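# Stand the loose plate upright in the dish rack

## Task

Pick up the plate lying flat on the counter and set it standing on edge in a free slot of the dish rack, with its bottom edge resting between the rack's two inner long wires. The plates already in the rack must still stand upright in their own slots. The rack is not fixed and must finish resting on all four of its feet. The attempt fails if the plate is ever dropped, knocked, or allowed to slip through the fingers so that its bottom edge sinks by more than a few millimetres in total. That tally resets only after the plate has come to rest untouched by the robot and is then picked up again.

## Robot and tools

Robot: two arms, left_arm and right_arm, each with a five-finger hand. The left hand mirrors the right. A two-camera stand sits behind the arms.

Scene frame: origin at table-top height, midway between the arms' nominal bases. +x points out over the table, +y toward left_arm, +z up. Calibrated bases: left_arm at (+0.028, +0.277, +0.028) m, quat_wxyz (+1.000, 0, 0, -0.010). right_arm at (+0.056, -0.302, +0.033) m, quat_wxyz (+1.000, 0, 0, -0.016). Fixed cameras and the table use the scene frame. Each arm reports its hand pose in its own base frame.

Hand point: a point fixed to the palm, 0.05 m in front of it and 0.15 m out from the wrist face along the fingers. Its +z runs along the straight fingers and +y points out of the palm. +x runs across the palm: away from the thumb on the right hand, toward the thumb on the left. Straight fingertips reach 0.06 to 0.07 m past the point along +z. Finger centre lines sit 0.06 m behind it along -y. A wrist bracket on the little-finger side can strike things. The arms track commands loosely and often rest 1 to 5 cm off target, usually low. This alone does not mean contact.

Row layout: every row has 28 numbers in [-1, 1], covering both arms even if one is idle. Order: left dx, dy, dz, rx, ry, rz; left little, ring, middle, index, thumb_bend, thumb_turn, force_limit, speed; then the same 14 for the right arm.
Pose numbers are offsets, not poses. They count from that arm's Hand target as it stood when the action or move began, along that Hand target's own axes. Every row of one action or move uses that same start. Sending the same offset again moves the arm further. 1.0 equals 0.6 m or 180 degrees, and rx, ry, rz form one rotation vector. Commanded orientation is clipped to within 40 degrees of the measured one. Six zeros re-request the current Hand target. To end a push against something, command a point back past the hand.
Hand numbers are absolute targets: -1 open/straight, +1 closed. thumb_turn +1 places the thumb opposite the fingers; -1 puts it beside the palm. force_limit maps -1..+1 to about 0..10 N at the fingertip (0..15 N for the two thumb motors). speed rises linearly from near zero at -1 to full at +0.48 and stays full above that. For a gentle grip, close at speed -0.94 or lower. No value means 'unchanged'. To keep a hand as it is, resend the eight hand numbers of its last executed row. If none has run yet, send hand_measured, hand_force_limit and hand_speed. With the thumb opposed, the hand can enclose things about 0.035 to 0.065 m thick, or a handle down to 0.025 m.

Tools:
execute_actions(actions, cameras): actions is a list of actions. Each action holds up to 15 rows, one per 1/30 s step. A shorter table repeats its last row. Images come only when cameras is given or actions is empty.
move(target, speed, blend, blocking, cameras): target is one row, or up to 15 rows. All rows are offsets from the same start Hand targets. The hand travels in straight lines and does not steer round obstacles, with a 10 s cap. speed is in m/s, 0.002 to 4.3, default 0.25; turning is capped at twice that in rad/s. Give one value or one per target. blend, in metres, rounds corners; 0 stops at each target. blocking=false returns after about 0.5 s while the motion continues. Keep paths away from an arm's own base. Faster moves hit harder.
wait(seconds 0 to 10), stop() to brake a running move, zoom_image(camera, region [x0, y0, x1, y1] in pixels, at most 504 each way), show_instructions() for the reference pages, and finished_scene(scene=1) to end.
Cameras: cam_high and cam_low (504x504), cam_left_wrist and cam_right_wrist (672x504).

Results:
- end_effector_position (m) and end_effector_quat_wxyz: the hand pose in the arm's base frame.
- Hand target: the last commanded pose after clipping, from which the next offsets count.
- hand_measured, hand_stopped_by (moving, target, force, stalled, fault) and hand_load_n: six values each, in motor order. A positive load pushes the finger open. A load dropping to about 0 signals a lost grip.
- Joint velocities, and joint torques; torques 3 and 4 wrap at ±28 N m.
- Moves add a 'move:' line ending in done, off_target, moving, held or fault. limits=paced means the command was clipped; limits=held means steps were withheld.
- MOTOR HOT appears at 85 °C. At 100 °C the arm goes limp for 30 to 60 s. Holding loads at full stretch or pushing against unreachable poses heats the motors.

Avoid: dropping or sliding the plate, tipping or shoving the rack, disturbing the other plates, striking fixed objects, letting anything leave the table, and any contact between the two hands. Loose objects may occasionally be nudged by an outside push.

Each tool is called in YAML: its name, and indented under it one key for each argument.

Reference images:

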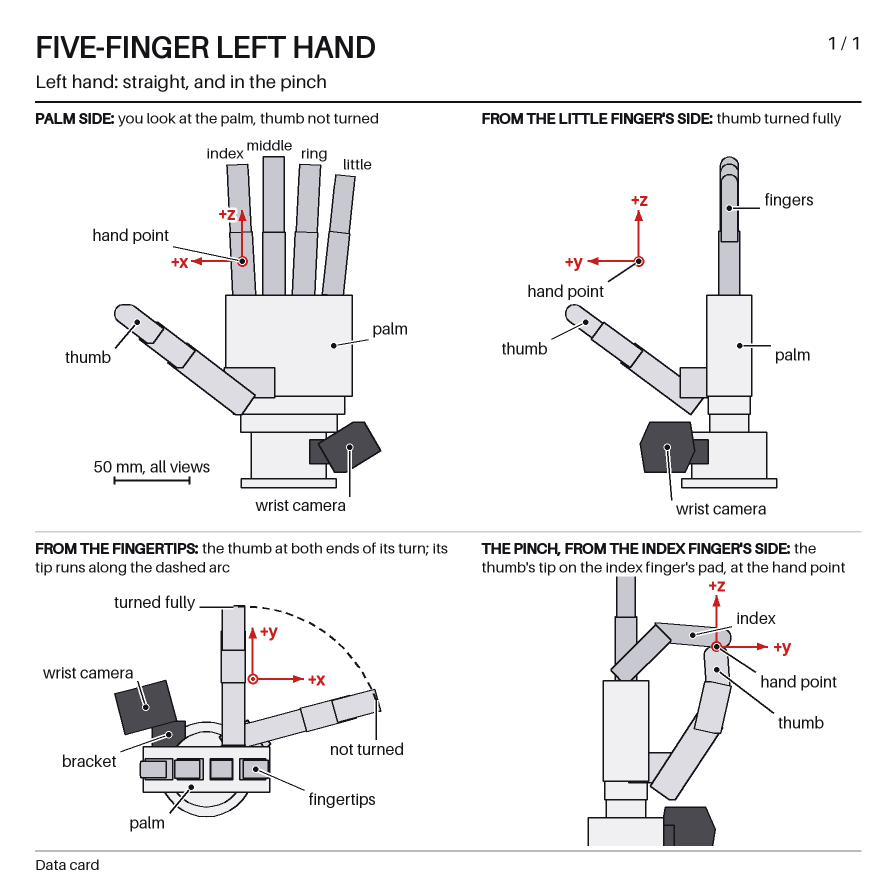

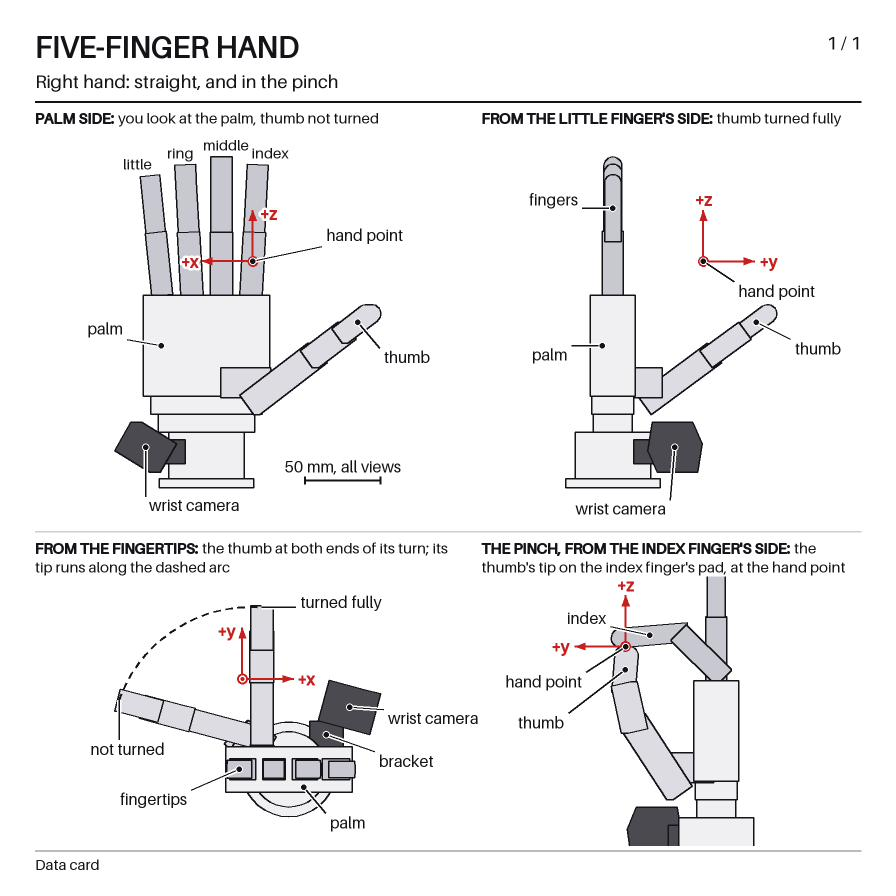

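## Session

execute_actions:
  actions: []

Scene clock: 0.00 s.
left_arm: end_effector_position=(+0.8561, -0.0739, +0.2406) hand_measured=(-1.000, -1.000, -1.000, -1.000, -1.000, -1.000) hand_load_n=(+0.0, +0.0, +0.0, +0.0, +0.0, +0.0) hand_stopped_by=(target, target, target, target, target, target) hand_force_limit=0.00 hand_speed=-0.80 end_effector_quat_wxyz=(-0.216, +0.777, -0.158, +0.570) | right_arm: end_effector_position=(+0.7433, +0.1051, +0.1738) hand_measured=(-1.000, -1.000, -1.000, -1.000, -1.000, -1.000) hand_load_n=(+0.0, +0.0, +0.0, +0.0, +0.0, +0.0) hand_stopped_by=(target, target, target, target, target, target) hand_force_limit=0.00 hand_speed=-0.80 end_effector_quat_wxyz=(+0.496, -0.162, +0.699, -0.489)
Joint positions: left_arm=[-0.056 1.977 1.614 0.098 -0.21 -1.065] | right_arm=[0.279 1.897 1.182 0.672 0.828 0.597]
Joint velocities: within noise
Joint torques (N m): no reading
Heat: left arm: hottest waist 34 °C; right arm: hottest waist 39 °C.
Hand target: left_arm +0.8613, -0.0741, +0.2734; -0.219, +0.762, -0.151, +0.591 | right_arm +0.7496, +0.1069, +0.1905; +0.508, -0.152, +0.693, -0.488

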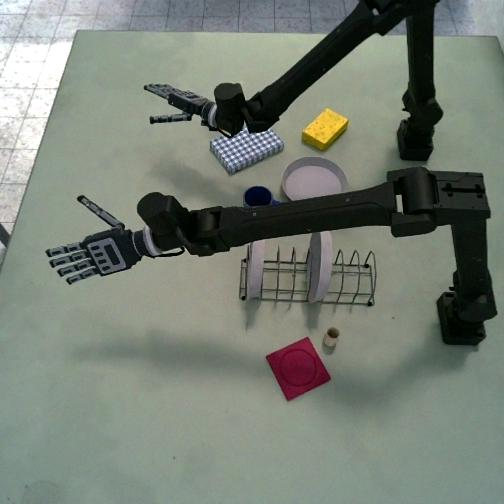

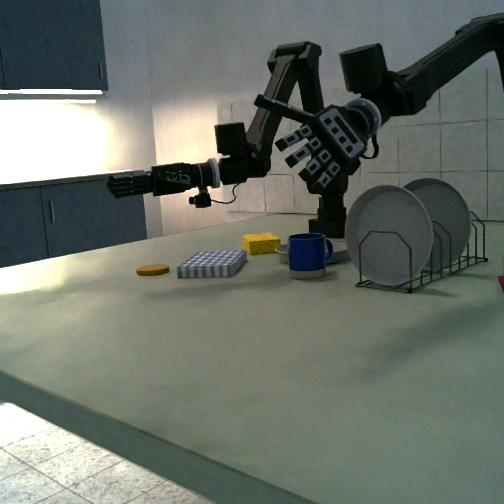

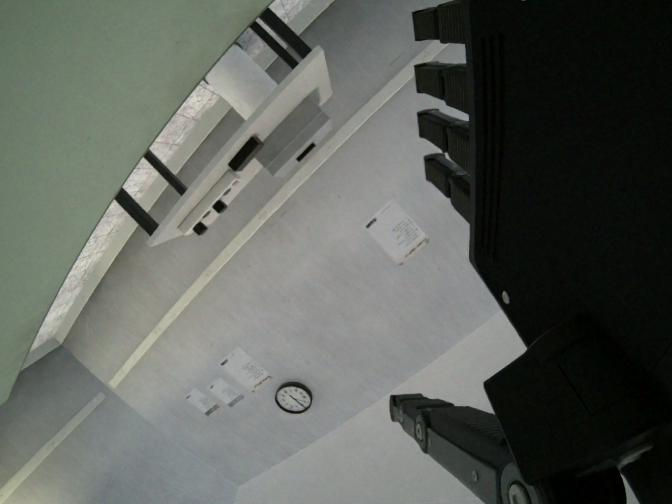

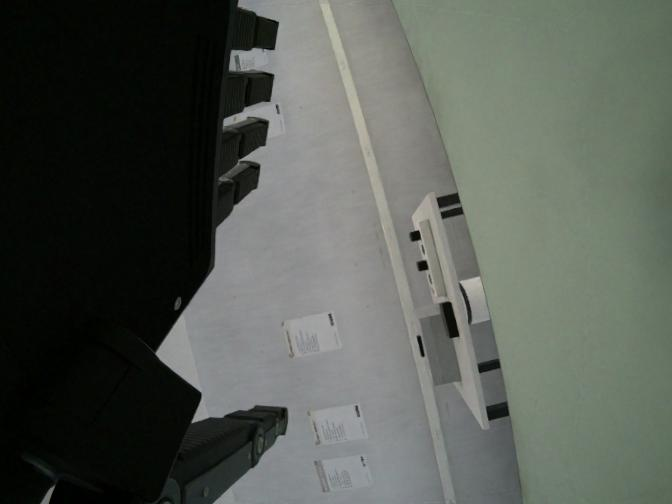

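zoom_image:
  camera: "cam_high"
  region: [200, 100, 400, 320]

zoom_image:
  camera: "cam_low"
  region: [260, 150, 504, 320]

Scaled by 2.291 from the camera's 504x504 image, which has a finer 720x720 frame.

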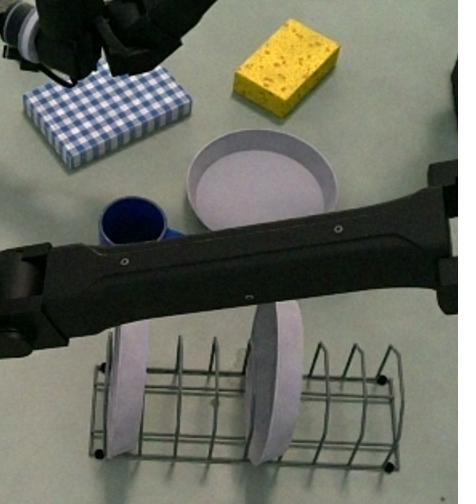

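Scaled by 2.066 from the camera's 504x504 image, which has a finer 720x720 frame.

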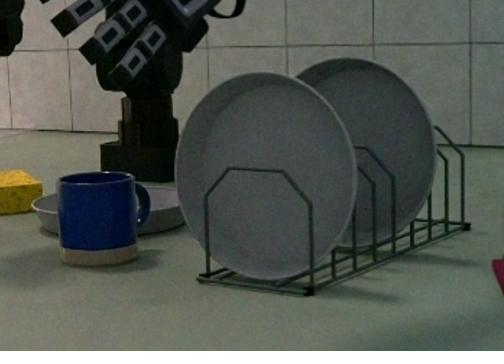

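move:
  target: [-0.295,-0.603,-0.508,0,0,0,-1,-1,-1,-1,-1,-1,0,-0.8,0.376,-0.571,-0.201,0,0,0,-1,-1,-1,-1,-1,-1,0,-0.8]
  cameras: ["all"]
  speed: 0.3

Scene clock: 142.40 s.
left_arm: end_effector_position=(+0.5148, +0.2733, +0.3513) hand_measured=(-1.000, -1.000, -1.000, -1.000, -1.000, -1.000) hand_load_n=(+0.0, +0.0, +0.0, +0.0, +0.0, -0.5) hand_stopped_by=(target, target, target, target, target, target) hand_force_limit=0.00 hand_speed=-0.80 end_effector_quat_wxyz=(-0.202, +0.773, -0.144, +0.583) | right_arm: end_effector_position=(+0.4529, -0.1492, +0.3456) hand_measured=(-1.000, -1.000, -1.000, -1.000, -1.000, -1.000) hand_load_n=(+0.0, +0.0, +0.0, +0.0, +0.0, +0.0) hand_stopped_by=(target, target, target, target, target, target) hand_force_limit=0.00 hand_speed=-0.80 end_effector_quat_wxyz=(+0.510, -0.153, +0.695, -0.484)
Joint positions: left_arm=[0.776 1.349 1.103 -0.047 0.606 -0.883] | right_arm=[-0.37 0.864 0.65 0.202 0.172 0.597]
Joint torques (N m): left_arm=[1.26 -11.05 9.48 1.44 0.28 0.05] | right_arm=[-1.85 -3.55 8.8 1.65 -0.03 -0.14]
Heat: left arm: hottest elbow 44 °C; right arm: hottest elbow 43 °C.
Hand target: left_arm +0.5110, +0.2758, +0.3739; -0.219, +0.762, -0.151, +0.590 | right_arm +0.4502, -0.1530, +0.3508; +0.508, -0.152, +0.693, -0.488
Off the commanded pose: left_arm 0.023 m, 3 deg | right_arm 0.007 m, 1 deg.
move: off_target (left_arm)

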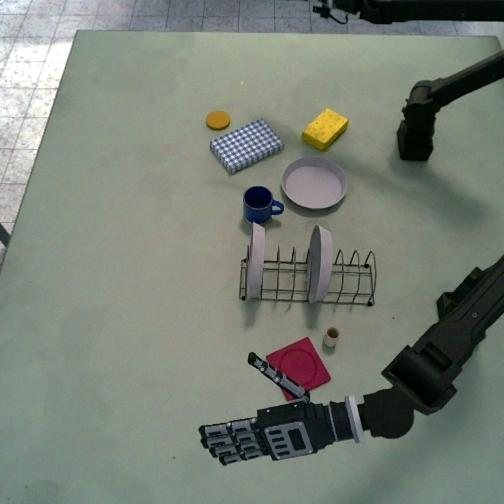

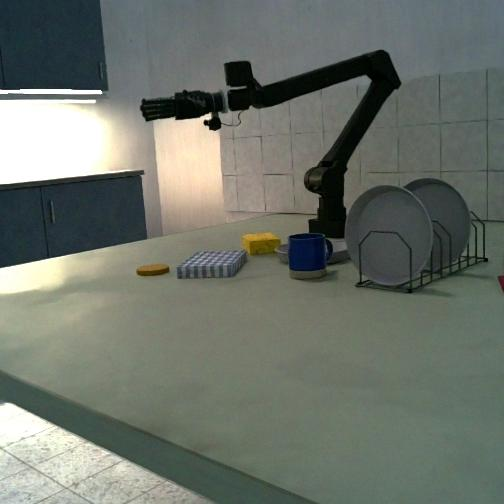

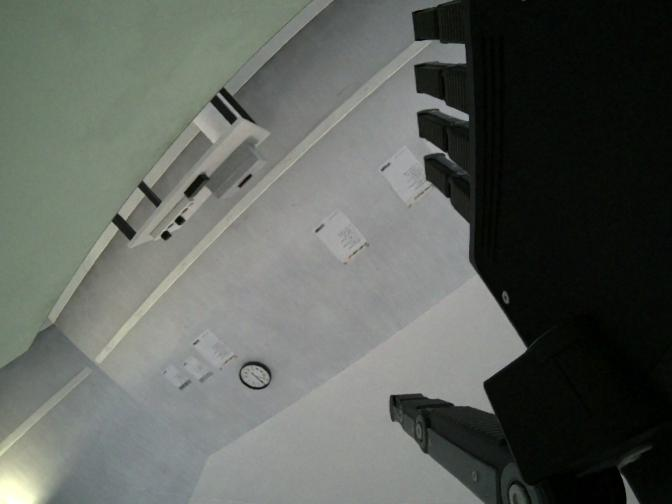

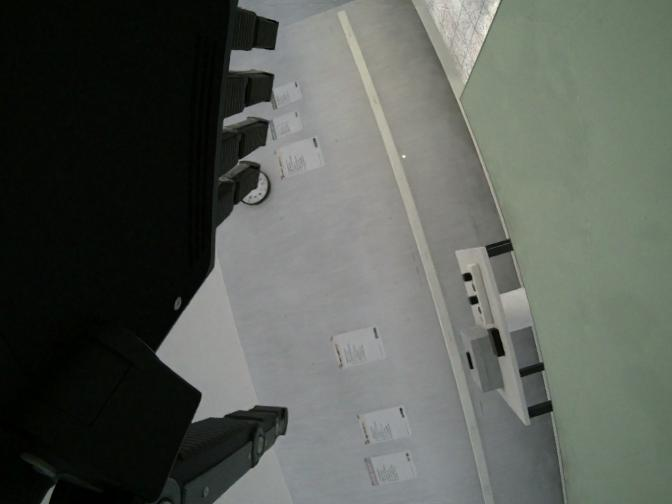

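zoom_image:
  camera: "cam_high"
  region: [220, 140, 400, 320]

zoom_image:
  camera: "cam_low"
  region: [260, 170, 504, 320]

Scaled by 2.800 from the camera's 504x504 image, which has a finer 720x720 frame.

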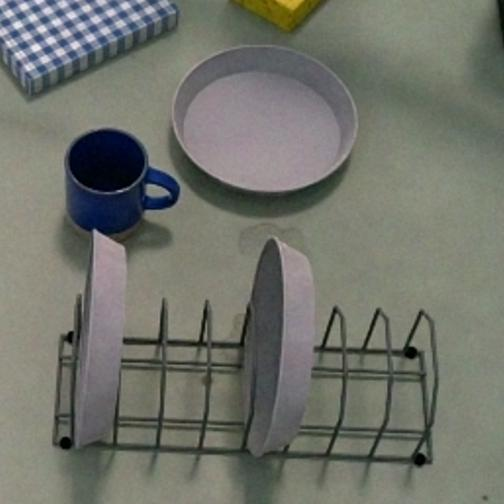

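Scaled by 2.066 from the camera's 504x504 image, which has a finer 720x720 frame.

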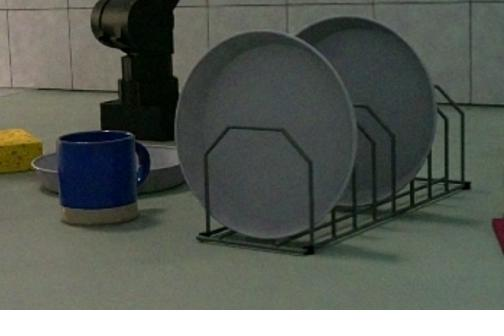

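move:
  target: [0,0,0,0,0,0,-1,-1,-1,-1,-1,-1,0,-0.8,-0.344,0.132,-0.221,-0.5206,0.0104,-0.2828,-1,-1,-1,-1,-1,-1,0,-0.8]
  cameras: ["all"]
  speed: 0.4

Scene clock: 339.87 s.
left_arm: end_effector_position=(+0.5147, +0.2733, +0.3513) hand_measured=(-1.000, -1.000, -1.000, -1.000, -1.000, -1.000) hand_load_n=(+0.0, +0.0, +0.0, +0.0, +0.0, -0.5) hand_stopped_by=(target, target, target, target, target, target) hand_force_limit=0.00 hand_speed=-0.80 end_effector_quat_wxyz=(-0.202, +0.773, -0.144, +0.583) | right_arm: end_effector_position=(+0.4425, +0.0957, +0.3887) hand_measured=(-1.000, -1.000, -1.000, -1.000, -1.000, -1.000) hand_load_n=(+0.0, +0.0, -0.5, +0.0, +0.0, +0.0) hand_stopped_by=(target, target, target, target, target, target) hand_force_limit=0.00 hand_speed=-0.80 end_effector_quat_wxyz=(-0.127, +0.687, -0.711, +0.077)
Joint positions: left_arm=[0.776 1.349 1.103 -0.047 0.606 -0.882] | right_arm=[0.113 1.527 1.925 -1.674 -0.032 0.151]
Joint torques (N m): left_arm=[1.26 -11.05 9.48 1.54 0.28 0.04] | right_arm=[-0.62 -9.41 10.84 0.38 -0.04 -0.18]
Heat: left arm: hottest elbow 46 °C; right arm: hottest elbow 46 °C.
Hand target: left_arm +0.5110, +0.2758, +0.3739; -0.219, +0.762, -0.151, +0.590 | right_arm +0.4501, +0.0999, +0.4007; +0.000, +0.707, -0.707, +0.000
Off the commanded pose: left_arm 0.023 m, 3 deg | right_arm 0.015 m, 17 deg.
joint sent to its limit (right arm) — joint 4 (wrist pitch), lower limit. The joint targets are off in orientation, not in position.
move: off_target (left_arm, right_arm)

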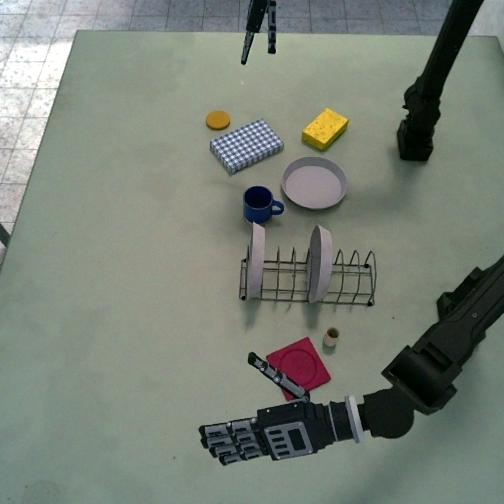

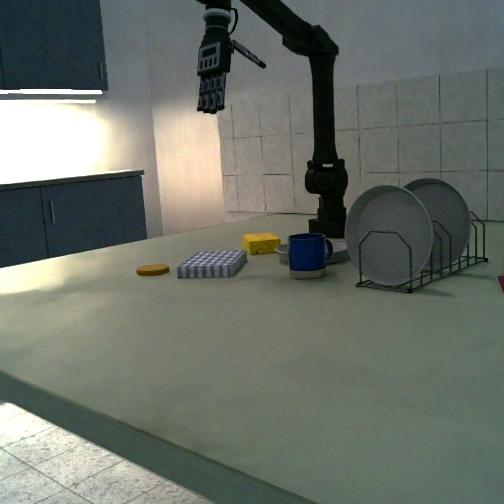

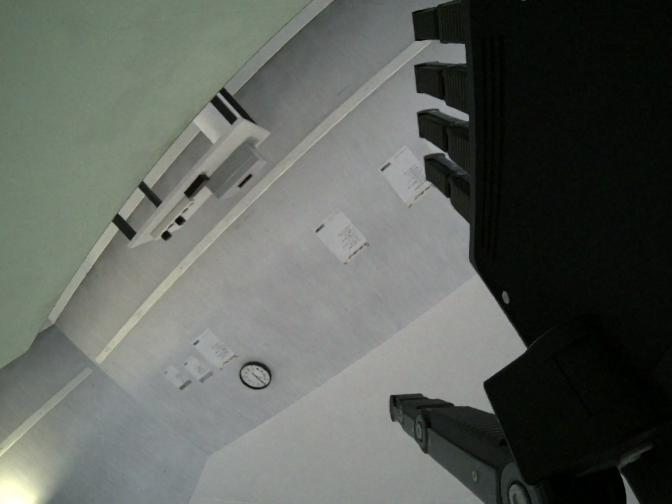

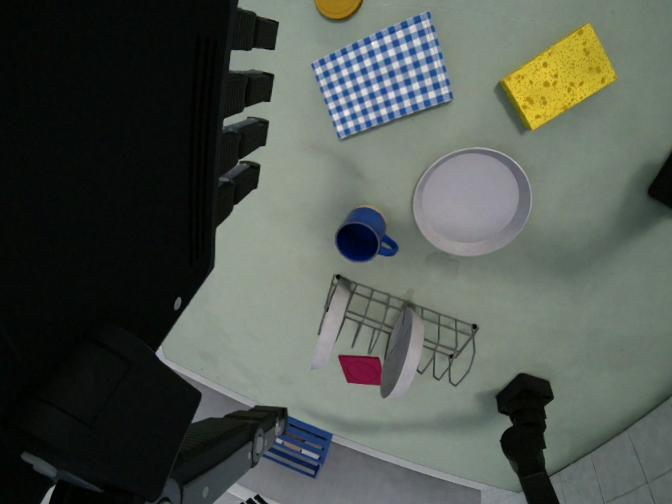

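move:
  target: [0,0,0,0,0,0,-1,-1,-1,-1,-1,-1,0,-0.8,-0.5,0.283,0.033,0.5,0,0,-1,-1,-1,-1,-1,1,0,-0.2]
  cameras: ["cam_high","cam_low","cam_right_wrist"]
  speed: 0.4

Scene clock: 357.63 s.
left_arm: end_effector_position=(+0.5147, +0.2733, +0.3513) hand_measured=(-1.000, -1.000, -1.000, -1.000, -1.000, -1.000) hand_load_n=(+0.0, +0.0, +0.0, +0.0, +0.0, -0.5) hand_stopped_by=(target, target, target, target, target, target) hand_force_limit=0.00 hand_speed=-0.80 end_effector_quat_wxyz=(-0.202, +0.773, -0.144, +0.583) | right_arm: end_effector_position=(+0.2830, +0.3997, +0.3751) hand_measured=(-1.000, -1.000, -1.000, -1.000, -1.000, +1.000) hand_load_n=(+0.0, +0.0, +0.0, -0.5, +0.0, +0.0) hand_stopped_by=(target, target, target, target, target, target) hand_force_limit=0.00 hand_speed=-0.20 end_effector_quat_wxyz=(+0.492, -0.504, +0.500, -0.504)
Joint positions: left_arm=[0.776 1.349 1.103 -0.047 0.606 -0.882] | right_arm=[1.337 1.156 0.987 0.13 1.344 0.022]
Joint torques (N m): left_arm=[1.26 -11.05 9.48 1.52 0.28 0.04] | right_arm=[-0.73 -7.06 7.72 2 0.03 -0.2]
Heat: left arm: hottest elbow 46 °C; right arm: hottest elbow 45 °C.
Hand target: left_arm +0.5110, +0.2758, +0.3739; -0.219, +0.762, -0.151, +0.590 | right_arm +0.2802, +0.3999, +0.3808; +0.500, -0.500, +0.500, -0.500
Off the commanded pose: left_arm 0.023 m, 3 deg | right_arm 0.006 m, 1 deg.
move: off_target (left_arm)
Images, in order (width x height): cam_high 504x504, cam_low 504x504, cam_right_wrist 672x504.

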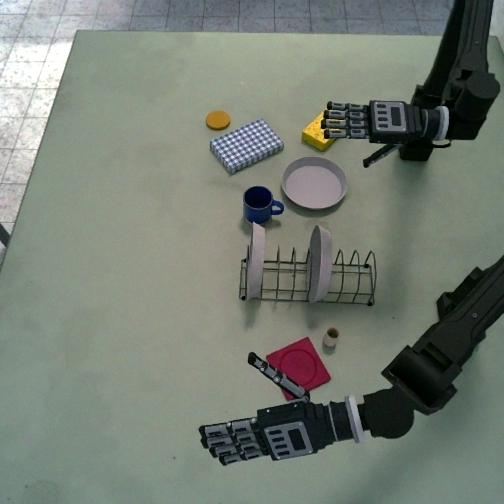

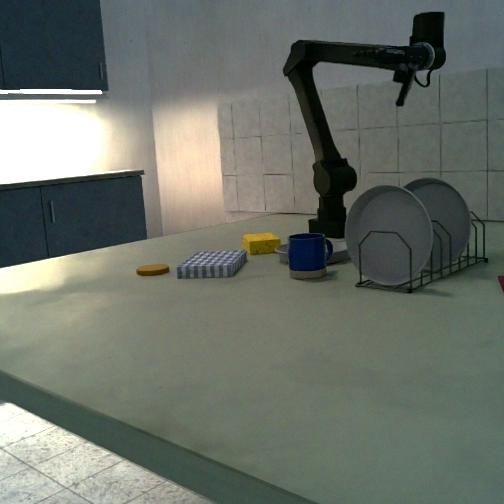

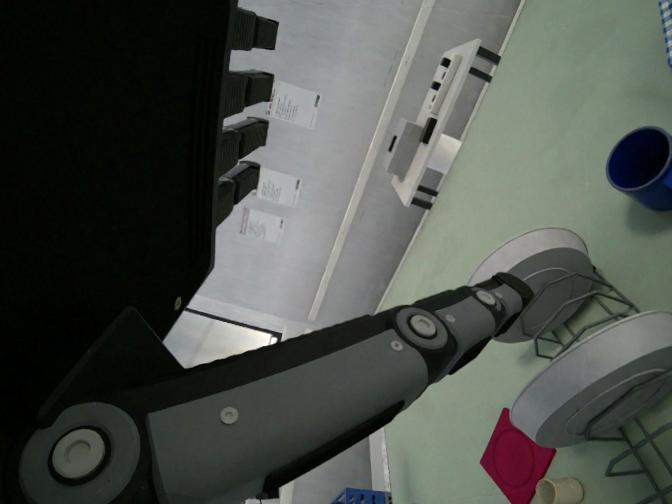

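zoom_image:
  camera: "cam_high"
  region: [300, 60, 500, 200]

Scaled by 2.520 from the camera's 504x504 image, which has a finer 720x720 frame.

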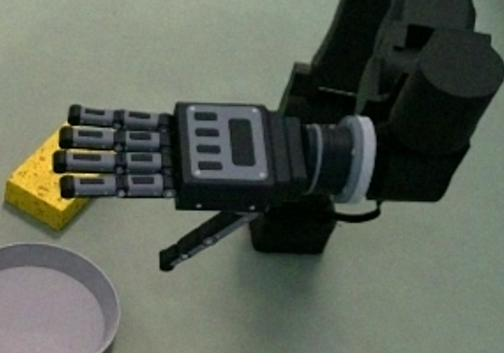

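move:
  target: [0,0,0,0,0,0,-1,-1,-1,-1,-1,-1,0,-0.8,0.467,0.267,0.3,-0.5,0,0,-1,-1,-1,-1,-1,1,0,-0.2]
  cameras: ["cam_high","cam_low","cam_right_wrist"]
  speed: 0.4

Scene clock: 468.20 s.
left_arm: end_effector_position=(+0.5147, +0.2733, +0.3513) hand_measured=(-1.000, -1.000, -1.000, -1.000, -1.000, -1.000) hand_load_n=(+0.0, +0.0, +0.0, +0.0, +0.0, +0.0) hand_stopped_by=(target, target, target, target, target, target) hand_force_limit=0.00 hand_speed=-0.80 end_effector_quat_wxyz=(-0.202, +0.773, -0.144, +0.583) | right_arm: end_effector_position=(+0.4476, +0.1178, +0.2085) hand_measured=(-1.000, -1.000, -1.000, -1.000, -1.000, +1.000) hand_load_n=(+0.0, +0.0, +0.0, +0.0, +0.0, +0.0) hand_stopped_by=(target, target, target, target, target, target) hand_force_limit=0.00 hand_speed=-0.20 end_effector_quat_wxyz=(+0.012, +0.704, -0.710, -0.007)
Joint positions: left_arm=[0.776 1.349 1.103 -0.047 0.606 -0.882] | right_arm=[0.17 1.709 1.653 -1.544 0.002 0.179]
Joint torques (N m): left_arm=[1.26 -11.05 9.48 1.54 0.28 0.04] | right_arm=[-1.14 -12.51 10.7 -0.23 -0.01 -0.18]
Heat: left arm: hottest elbow 47 °C; right arm: hottest elbow 44 °C.
Hand target: left_arm +0.5110, +0.2758, +0.3739; -0.219, +0.762, -0.151, +0.590 | right_arm +0.4602, +0.1198, +0.2206; +0.000, +0.707, -0.707, +0.000
Off the commanded pose: left_arm 0.023 m, 3 deg | right_arm 0.018 m, 2 deg.
move: off_target (left_arm, right_arm)
Images, in order (width x height): cam_high 504x504, cam_low 504x504, cam_right_wrist 672x504.

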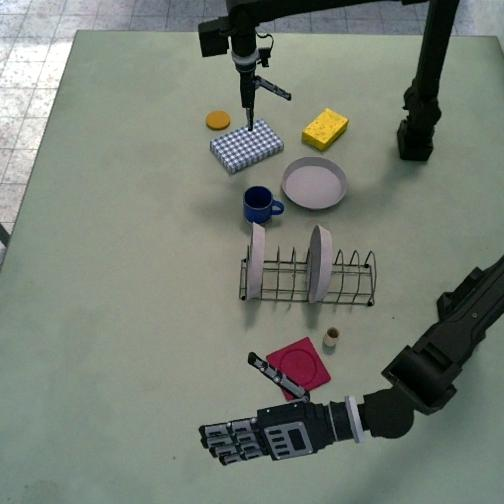

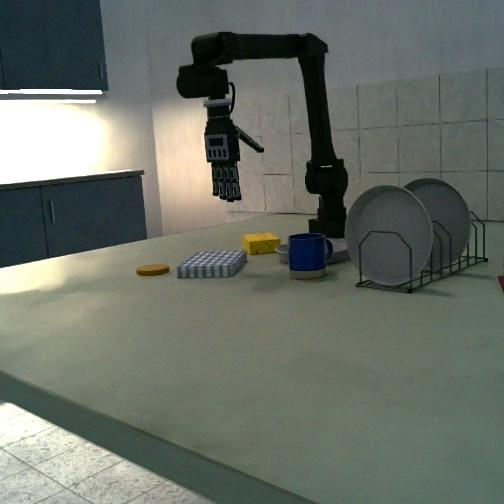

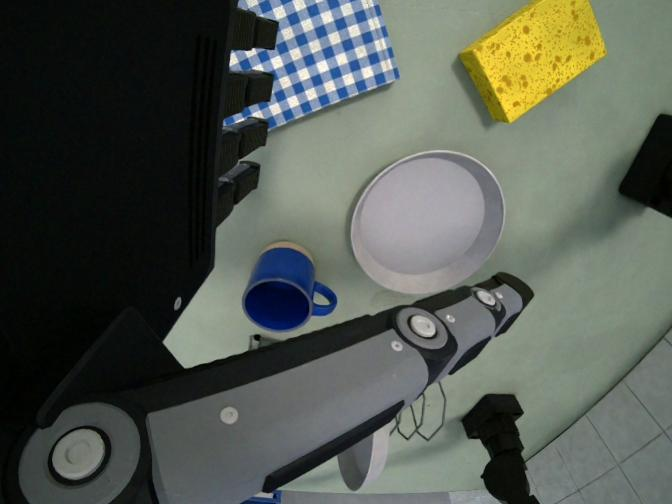

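move:
  target:
    - [0,0,0,0,0,0,-1,-1,-1,-1,-1,-1,0,-0.8,0.70,0.267,-0.217,0,0,0,-1,-1,-1,-1,-1,1,0,-0.2]
  cameras: ["cam_high"]
  speed: 0.4

Scene clock: 710.37 s.
left_arm: end_effector_position=(+0.5147, +0.2733, +0.3513) hand_measured=(-1.000, -1.000, -1.000, -1.000, -1.000, -1.000) hand_load_n=(+0.0, +0.0, +0.0, +0.0, +0.0, -0.5) hand_stopped_by=(target, target, target, target, target, target) hand_force_limit=0.00 hand_speed=-0.80 end_effector_quat_wxyz=(-0.202, +0.773, -0.144, +0.583) | right_arm: end_effector_position=(+0.2921, -0.2942, +0.3377) hand_measured=(-1.000, -1.000, -1.000, -1.000, -1.000, +1.000) hand_load_n=(+0.0, +0.0, +0.0, +0.0, +0.0, +0.0) hand_stopped_by=(target, target, target, target, target, target) hand_force_limit=0.00 hand_speed=-0.20 end_effector_quat_wxyz=(+0.000, +0.701, -0.709, +0.081)
Joint positions: left_arm=[0.776 1.349 1.103 -0.047 0.606 -0.882] | right_arm=[-0.743 1.51 1.776 -1.674 0.008 -0.732]
Joint torques (N m): left_arm=[1.26 -11.05 9.5 1.54 0.28 0.04] | right_arm=[-0.91 -9.52 10.96 0.13 0.14 -0.19]
Heat: left arm: hottest elbow 49 °C; right arm: hottest elbow 59 °C.
Hand target: left_arm +0.5110, +0.2758, +0.3739; -0.219, +0.762, -0.151, +0.590 | right_arm +0.3002, -0.3004, +0.3510; +0.000, +0.707, -0.707, +0.000
Off the commanded pose: left_arm 0.023 m, 3 deg | right_arm 0.017 m, 9 deg.
joint sent to its limit (right arm) — joint 4 (wrist pitch), lower limit. The joint targets are off in orientation, not in position.
move: off_target (left_arm, right_arm)
Images, in order (width x height): cam_high 504x504.

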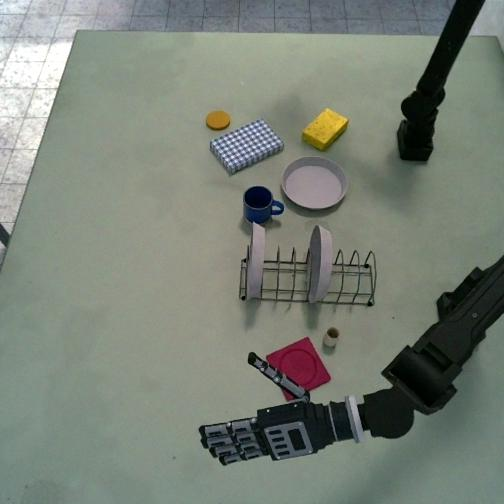

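move:
  target: [0.2907,0.9437,-0.5052,-0.1758,0.2233,0.3797,-1,-1,-1,-1,-1,1,0,-0.2,0,0,0,0,0,0,-1,-1,-1,-1,-1,1,0,-0.2]
  cameras: ["cam_high","cam_low","cam_left_wrist"]
  speed: 0.4

Scene clock: 729.47 s.
left_arm: end_effector_position=(+0.2744, -0.3283, +0.2593) hand_measured=(-1.000, -1.000, -1.000, -1.000, -1.000, +1.000) hand_load_n=(+0.0, +0.0, +0.0, +0.0, +0.0, +0.0) hand_stopped_by=(target, target, target, target, target, target) hand_force_limit=0.00 hand_speed=-0.20 end_effector_quat_wxyz=(+0.237, -0.357, +0.751, -0.502) | right_arm: end_effector_position=(+0.2921, -0.2942, +0.3377) hand_measured=(-1.000, -1.000, -1.000, -1.000, -1.000, +1.000) hand_load_n=(+0.0, +0.0, +0.0, +0.0, +0.0, +0.0) hand_stopped_by=(target, target, target, target, target, target) hand_force_limit=0.00 hand_speed=-0.20 end_effector_quat_wxyz=(+0.000, +0.701, -0.708, +0.081)
Joint positions: left_arm=[-0.869 0.842 0.737 -0.295 -0.169 -0.074] | right_arm=[-0.743 1.51 1.776 -1.674 0.008 -0.733]
Joint torques (N m): left_arm=[-0.62 -1.73 12.64 1.62 -0.09 0.03] | right_arm=[-0.85 -9.52 10.96 0.13 0.16 -0.19]
Heat: left arm: hottest elbow 49 °C; right arm: hottest elbow 58 °C.
Hand target: left_arm +0.2794, -0.3427, +0.2924; +0.242, -0.345, +0.743, -0.521 | right_arm +0.3002, -0.3004, +0.3510; +0.000, +0.707, -0.707, +0.000
Off the commanded pose: left_arm 0.036 m, 3 deg | right_arm 0.017 m, 9 deg.
joint sent to its limit (right arm) — joint 4 (wrist pitch), lower limit. The joint targets are off in orientation, not in position.
move: off_target (left_arm, right_arm)
Images, in order (width x height): cam_high 504x504, cam_low 504x504, cam_left_wrist 672x504.

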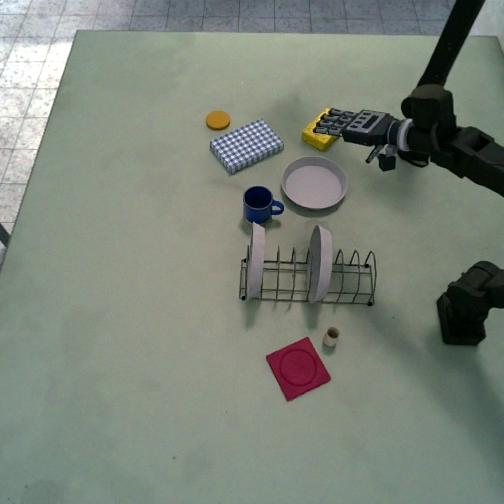

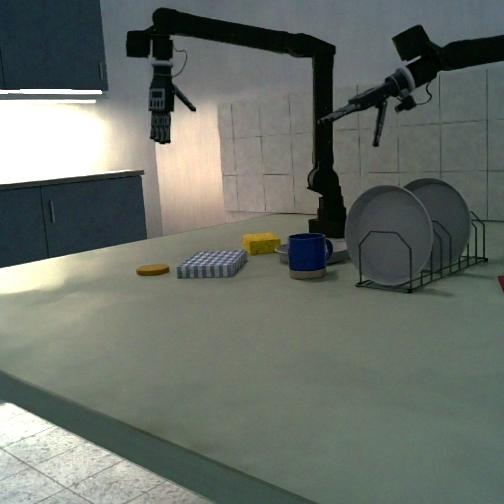

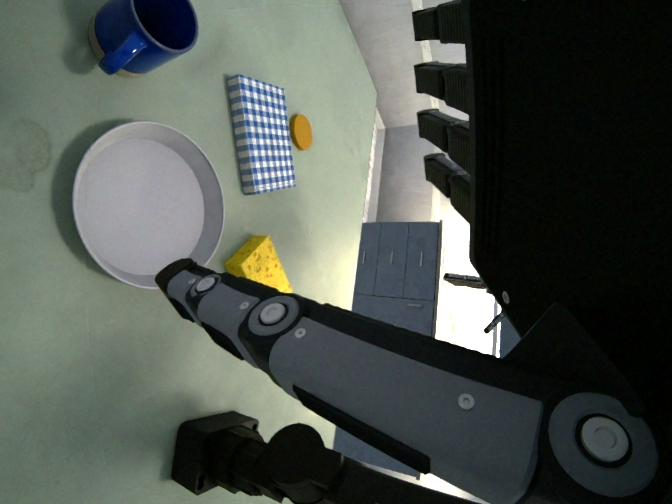

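move:
  target: [0.045,0.230,0.1815,0,0,0,-1,-1,0,0,-0.5,1,0,-0.2,0,0,0,0,0,0,-1,-1,-1,-1,-1,1,0,-0.2]
  cameras: ["cam_high","cam_low","cam_left_wrist"]
  speed: 0.2

Scene clock: 766.63 s.
left_arm: end_effector_position=(+0.3063, -0.3898, +0.1217) hand_measured=(-1.000, -1.000, +0.000, +0.000, -0.500, +1.000) hand_load_n=(+0.0, +0.0, +0.0, +0.0, +0.0, +0.0) hand_stopped_by=(target, target, target, target, target, target) hand_force_limit=0.00 hand_speed=-0.20 end_effector_quat_wxyz=(+0.245, -0.348, +0.747, -0.512) | right_arm: end_effector_position=(+0.2921, -0.2942, +0.3377) hand_measured=(-1.000, -1.000, -1.000, -1.000, -1.000, +1.000) hand_load_n=(+0.0, +0.0, +0.0, +0.0, +0.0, +0.0) hand_stopped_by=(target, target, target, target, target, target) hand_force_limit=0.00 hand_speed=-0.20 end_effector_quat_wxyz=(+0.000, +0.701, -0.708, +0.081)
Joint positions: left_arm=[-0.918 1.243 0.576 0.293 -0.214 -0.073] | right_arm=[-0.743 1.51 1.776 -1.674 0.008 -0.733]
Joint torques (N m): left_arm=[-0.62 -5.36 7.24 2.69 -0.1 -0.09] | right_arm=[-0.85 -9.52 10.96 0.13 0.16 -0.19]
Heat: left arm: hottest elbow 58 °C; right arm: hottest elbow 59 °C.
Hand target: left_arm +0.3041, -0.3991, +0.1255; +0.242, -0.345, +0.743, -0.521 | right_arm +0.3002, -0.3004, +0.3510; +0.000, +0.707, -0.707, +0.000
Off the commanded pose: left_arm 0.010 m, 1 deg | right_arm 0.017 m, 9 deg.
joint sent to its limit (right arm) — joint 4 (wrist pitch), lower limit. The joint targets are off in orientation, not in position.
move: off_target (right_arm)
Images, in order (width x height): cam_high 504x504, cam_low 504x504, cam_left_wrist 672x504.

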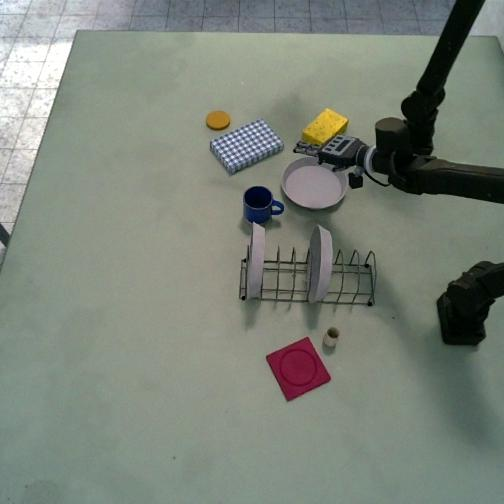

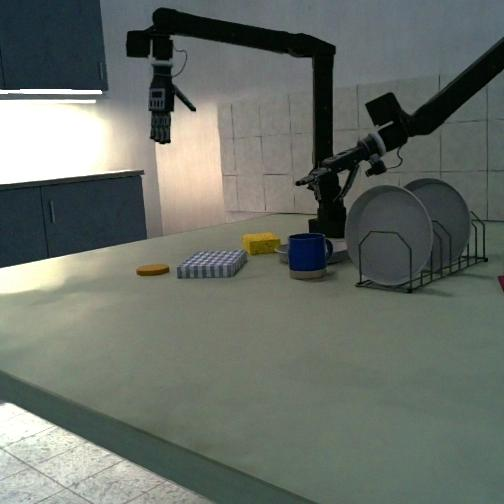

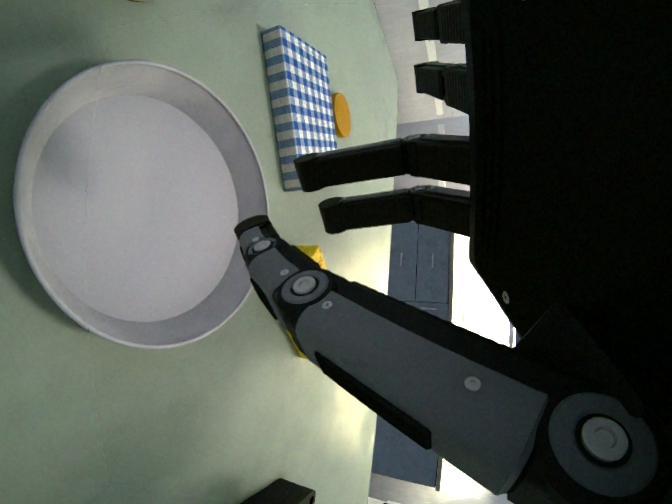

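zoom_image:
  camera: "cam_high"
  region: [260, 110, 420, 230]

zoom_image:
  camera: "cam_low"
  region: [270, 120, 440, 290]

Scaled by 3.150 from the camera's 504x504 image, which has a finer 720x720 frame.

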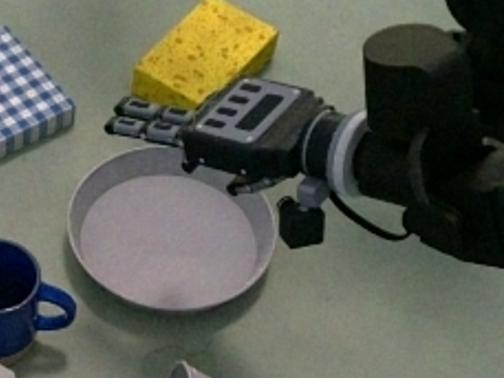

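Scaled by 2.965 from the camera's 504x504 image, which has a finer 720x720 frame.

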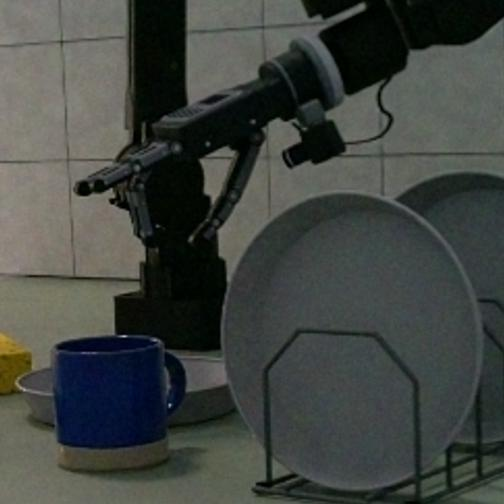

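move:
  target: [0.0367,0.094,-0.0633,0,0,0,-1,-1,0,0,-0.5,1,0,-0.2,0,0,0,0,0,0,-1,-1,-1,-1,-1,1,0,-0.2]
  cameras: ["cam_high","cam_low","cam_left_wrist"]
  speed: 0.15

zoom_image:
  camera: "cam_high"
  region: [260, 110, 420, 230]

Scene clock: 825.23 s.
left_arm: end_effector_position=(+0.2512, -0.3723, +0.0714) hand_measured=(-1.000, -1.000, +0.000, +0.000, -0.500, +1.000) hand_load_n=(+0.0, +0.0, +0.0, +0.0, +0.0, +0.0) hand_stopped_by=(target, target, target, target, target, target) hand_force_limit=0.00 hand_speed=-0.20 end_effector_quat_wxyz=(+0.245, -0.347, +0.754, -0.501) | right_arm: end_effector_position=(+0.2921, -0.2942, +0.3377) hand_measured=(-1.000, -1.000, -1.000, -1.000, -1.000, +1.000) hand_load_n=(+0.0, +0.0, +0.0, +0.0, +0.0, +0.0) hand_stopped_by=(target, target, target, target, target, target) hand_force_limit=0.00 hand_speed=-0.20 end_effector_quat_wxyz=(+0.000, +0.701, -0.708, +0.081)
Joint positions: left_arm=[-1.035 1.241 0.417 0.414 -0.324 -0.113] | right_arm=[-0.743 1.51 1.776 -1.674 0.008 -0.733]
Joint torques (N m): left_arm=[-0.62 -6.71 6.13 2.54 -0.13 -0.13] | right_arm=[-0.85 -9.52 10.96 0.13 0.16 -0.19]
Heat: left arm: hottest elbow 48 °C; right arm: hottest elbow 59 °C.
Hand target: left_arm +0.2480, -0.3804, +0.0855; +0.242, -0.345, +0.743, -0.521 | right_arm +0.3002, -0.3004, +0.3510; +0.000, +0.707, -0.707, +0.000
Off the commanded pose: left_arm 0.017 m, 3 deg | right_arm 0.017 m, 9 deg.
joint sent to its limit (right arm) — joint 4 (wrist pitch), lower limit. The joint targets are off in orientation, not in position.
move: off_target (left_arm, right_arm)
Images, in order (width x height): cam_high 504x504, cam_low 504x504, cam_left_wrist 672x504.

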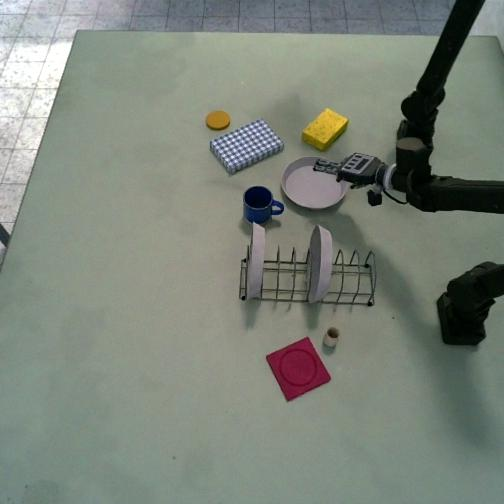

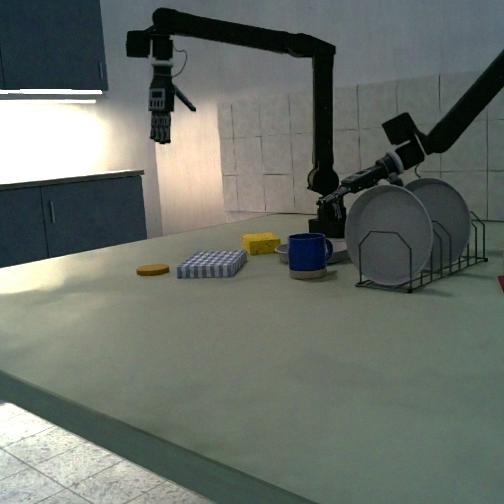

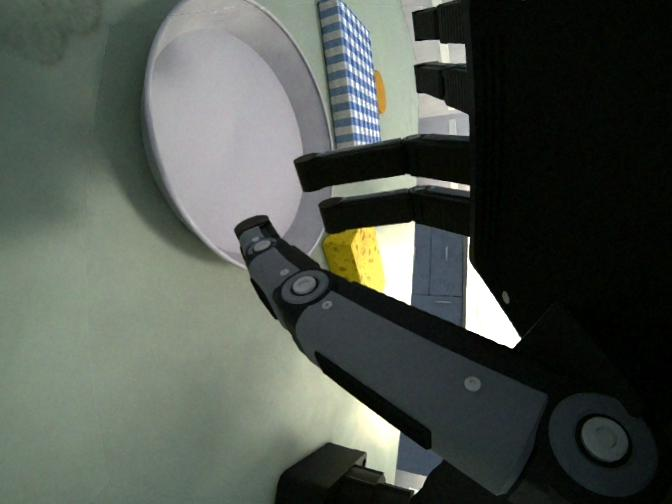

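Scaled by 3.150 from the camera's 504x504 image, which has a finer 720x720 frame.

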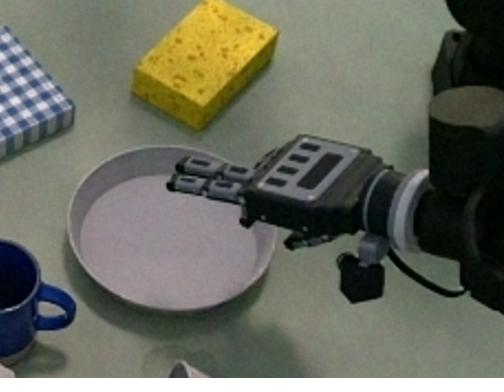

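move:
  target: [0,0.079,0.002,0,0,0,-1,-1,0,0,-0.5,1,0,-0.2,0,0,0,0,0,0,-1,-1,-1,-1,-1,1,0,-0.2]
  cameras: ["cam_high","cam_low","cam_left_wrist"]
  speed: 0.1

zoom_image:
  camera: "cam_high"
  region: [260, 110, 420, 230]

zoom_image:
  camera: "cam_left_wrist"
  region: [100, 50, 440, 330]

Scene clock: 869.60 s.
left_arm: end_effector_position=(+0.2407, -0.3644, +0.0402) hand_measured=(-1.000, -1.000, +0.000, +0.000, -0.500, +1.000) hand_load_n=(+0.0, +0.0, +0.0, +0.0, +0.0, +0.0) hand_stopped_by=(target, target, target, target, target, target) hand_force_limit=0.00 hand_speed=-0.20 end_effector_quat_wxyz=(+0.247, -0.346, +0.745, -0.514) | right_arm: end_effector_position=(+0.2921, -0.2942, +0.3377) hand_measured=(-1.000, -1.000, -1.000, -1.000, -1.000, +1.000) hand_load_n=(+0.0, +0.0, +0.0, +0.0, +0.0, +0.0) hand_stopped_by=(target, target, target, target, target, target) hand_force_limit=0.00 hand_speed=-0.20 end_effector_quat_wxyz=(+0.000, +0.701, -0.708, +0.081)
Joint positions: left_arm=[-1.053 1.339 0.335 0.624 -0.341 -0.121] | right_arm=[-0.743 1.51 1.776 -1.674 0.008 -0.733]
Joint torques (N m): left_arm=[-0.67 -4.13 5.18 2.51 -0.14 -0.11] | right_arm=[-0.85 -9.52 10.95 0.13 0.15 -0.19]
Heat: left arm: hottest elbow 46 °C; right arm: hottest elbow 60 °C.
Hand target: left_arm +0.2364, -0.3707, +0.0405; +0.242, -0.345, +0.743, -0.521 | right_arm +0.3002, -0.3004, +0.3510; +0.000, +0.707, -0.707, +0.000
Off the commanded pose: left_arm 0.008 m, 1 deg | right_arm 0.017 m, 9 deg.
joint sent to its limit (right arm) — joint 4 (wrist pitch), lower limit. The joint targets are off in orientation, not in position.
move: off_target (right_arm)
Images, in order (width x height): cam_high 504x504, cam_low 504x504, cam_left_wrist 672x504.

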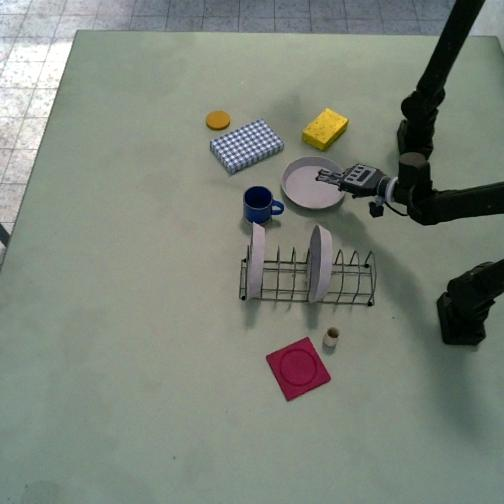

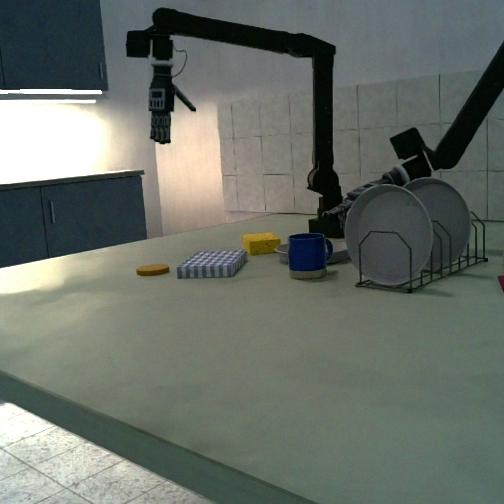

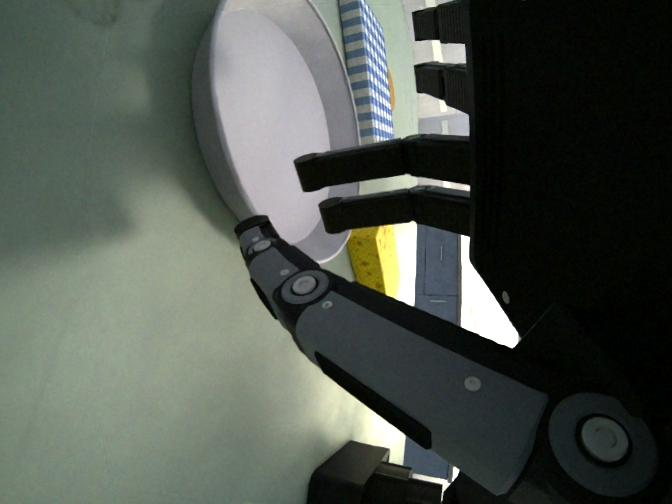

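Scaled by 3.150 from the camera's 504x504 image, which has a finer 720x720 frame.

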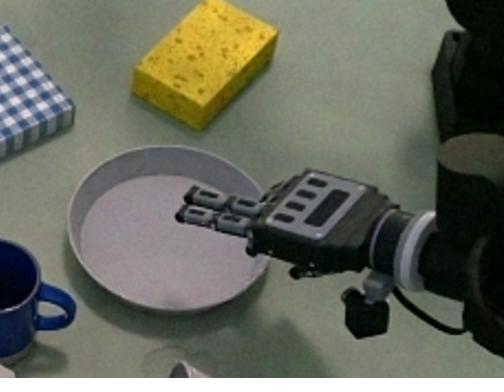

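Scaled by 1.482 from the camera's 672x504 image, which has a finer 960x720 frame.

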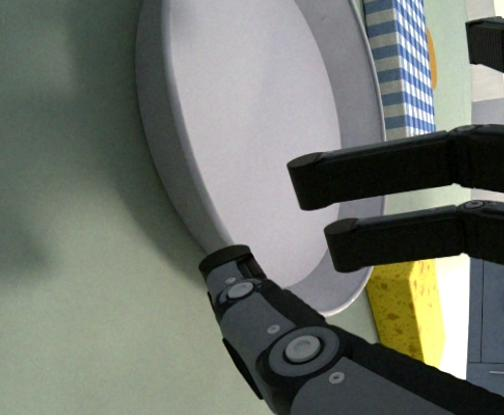

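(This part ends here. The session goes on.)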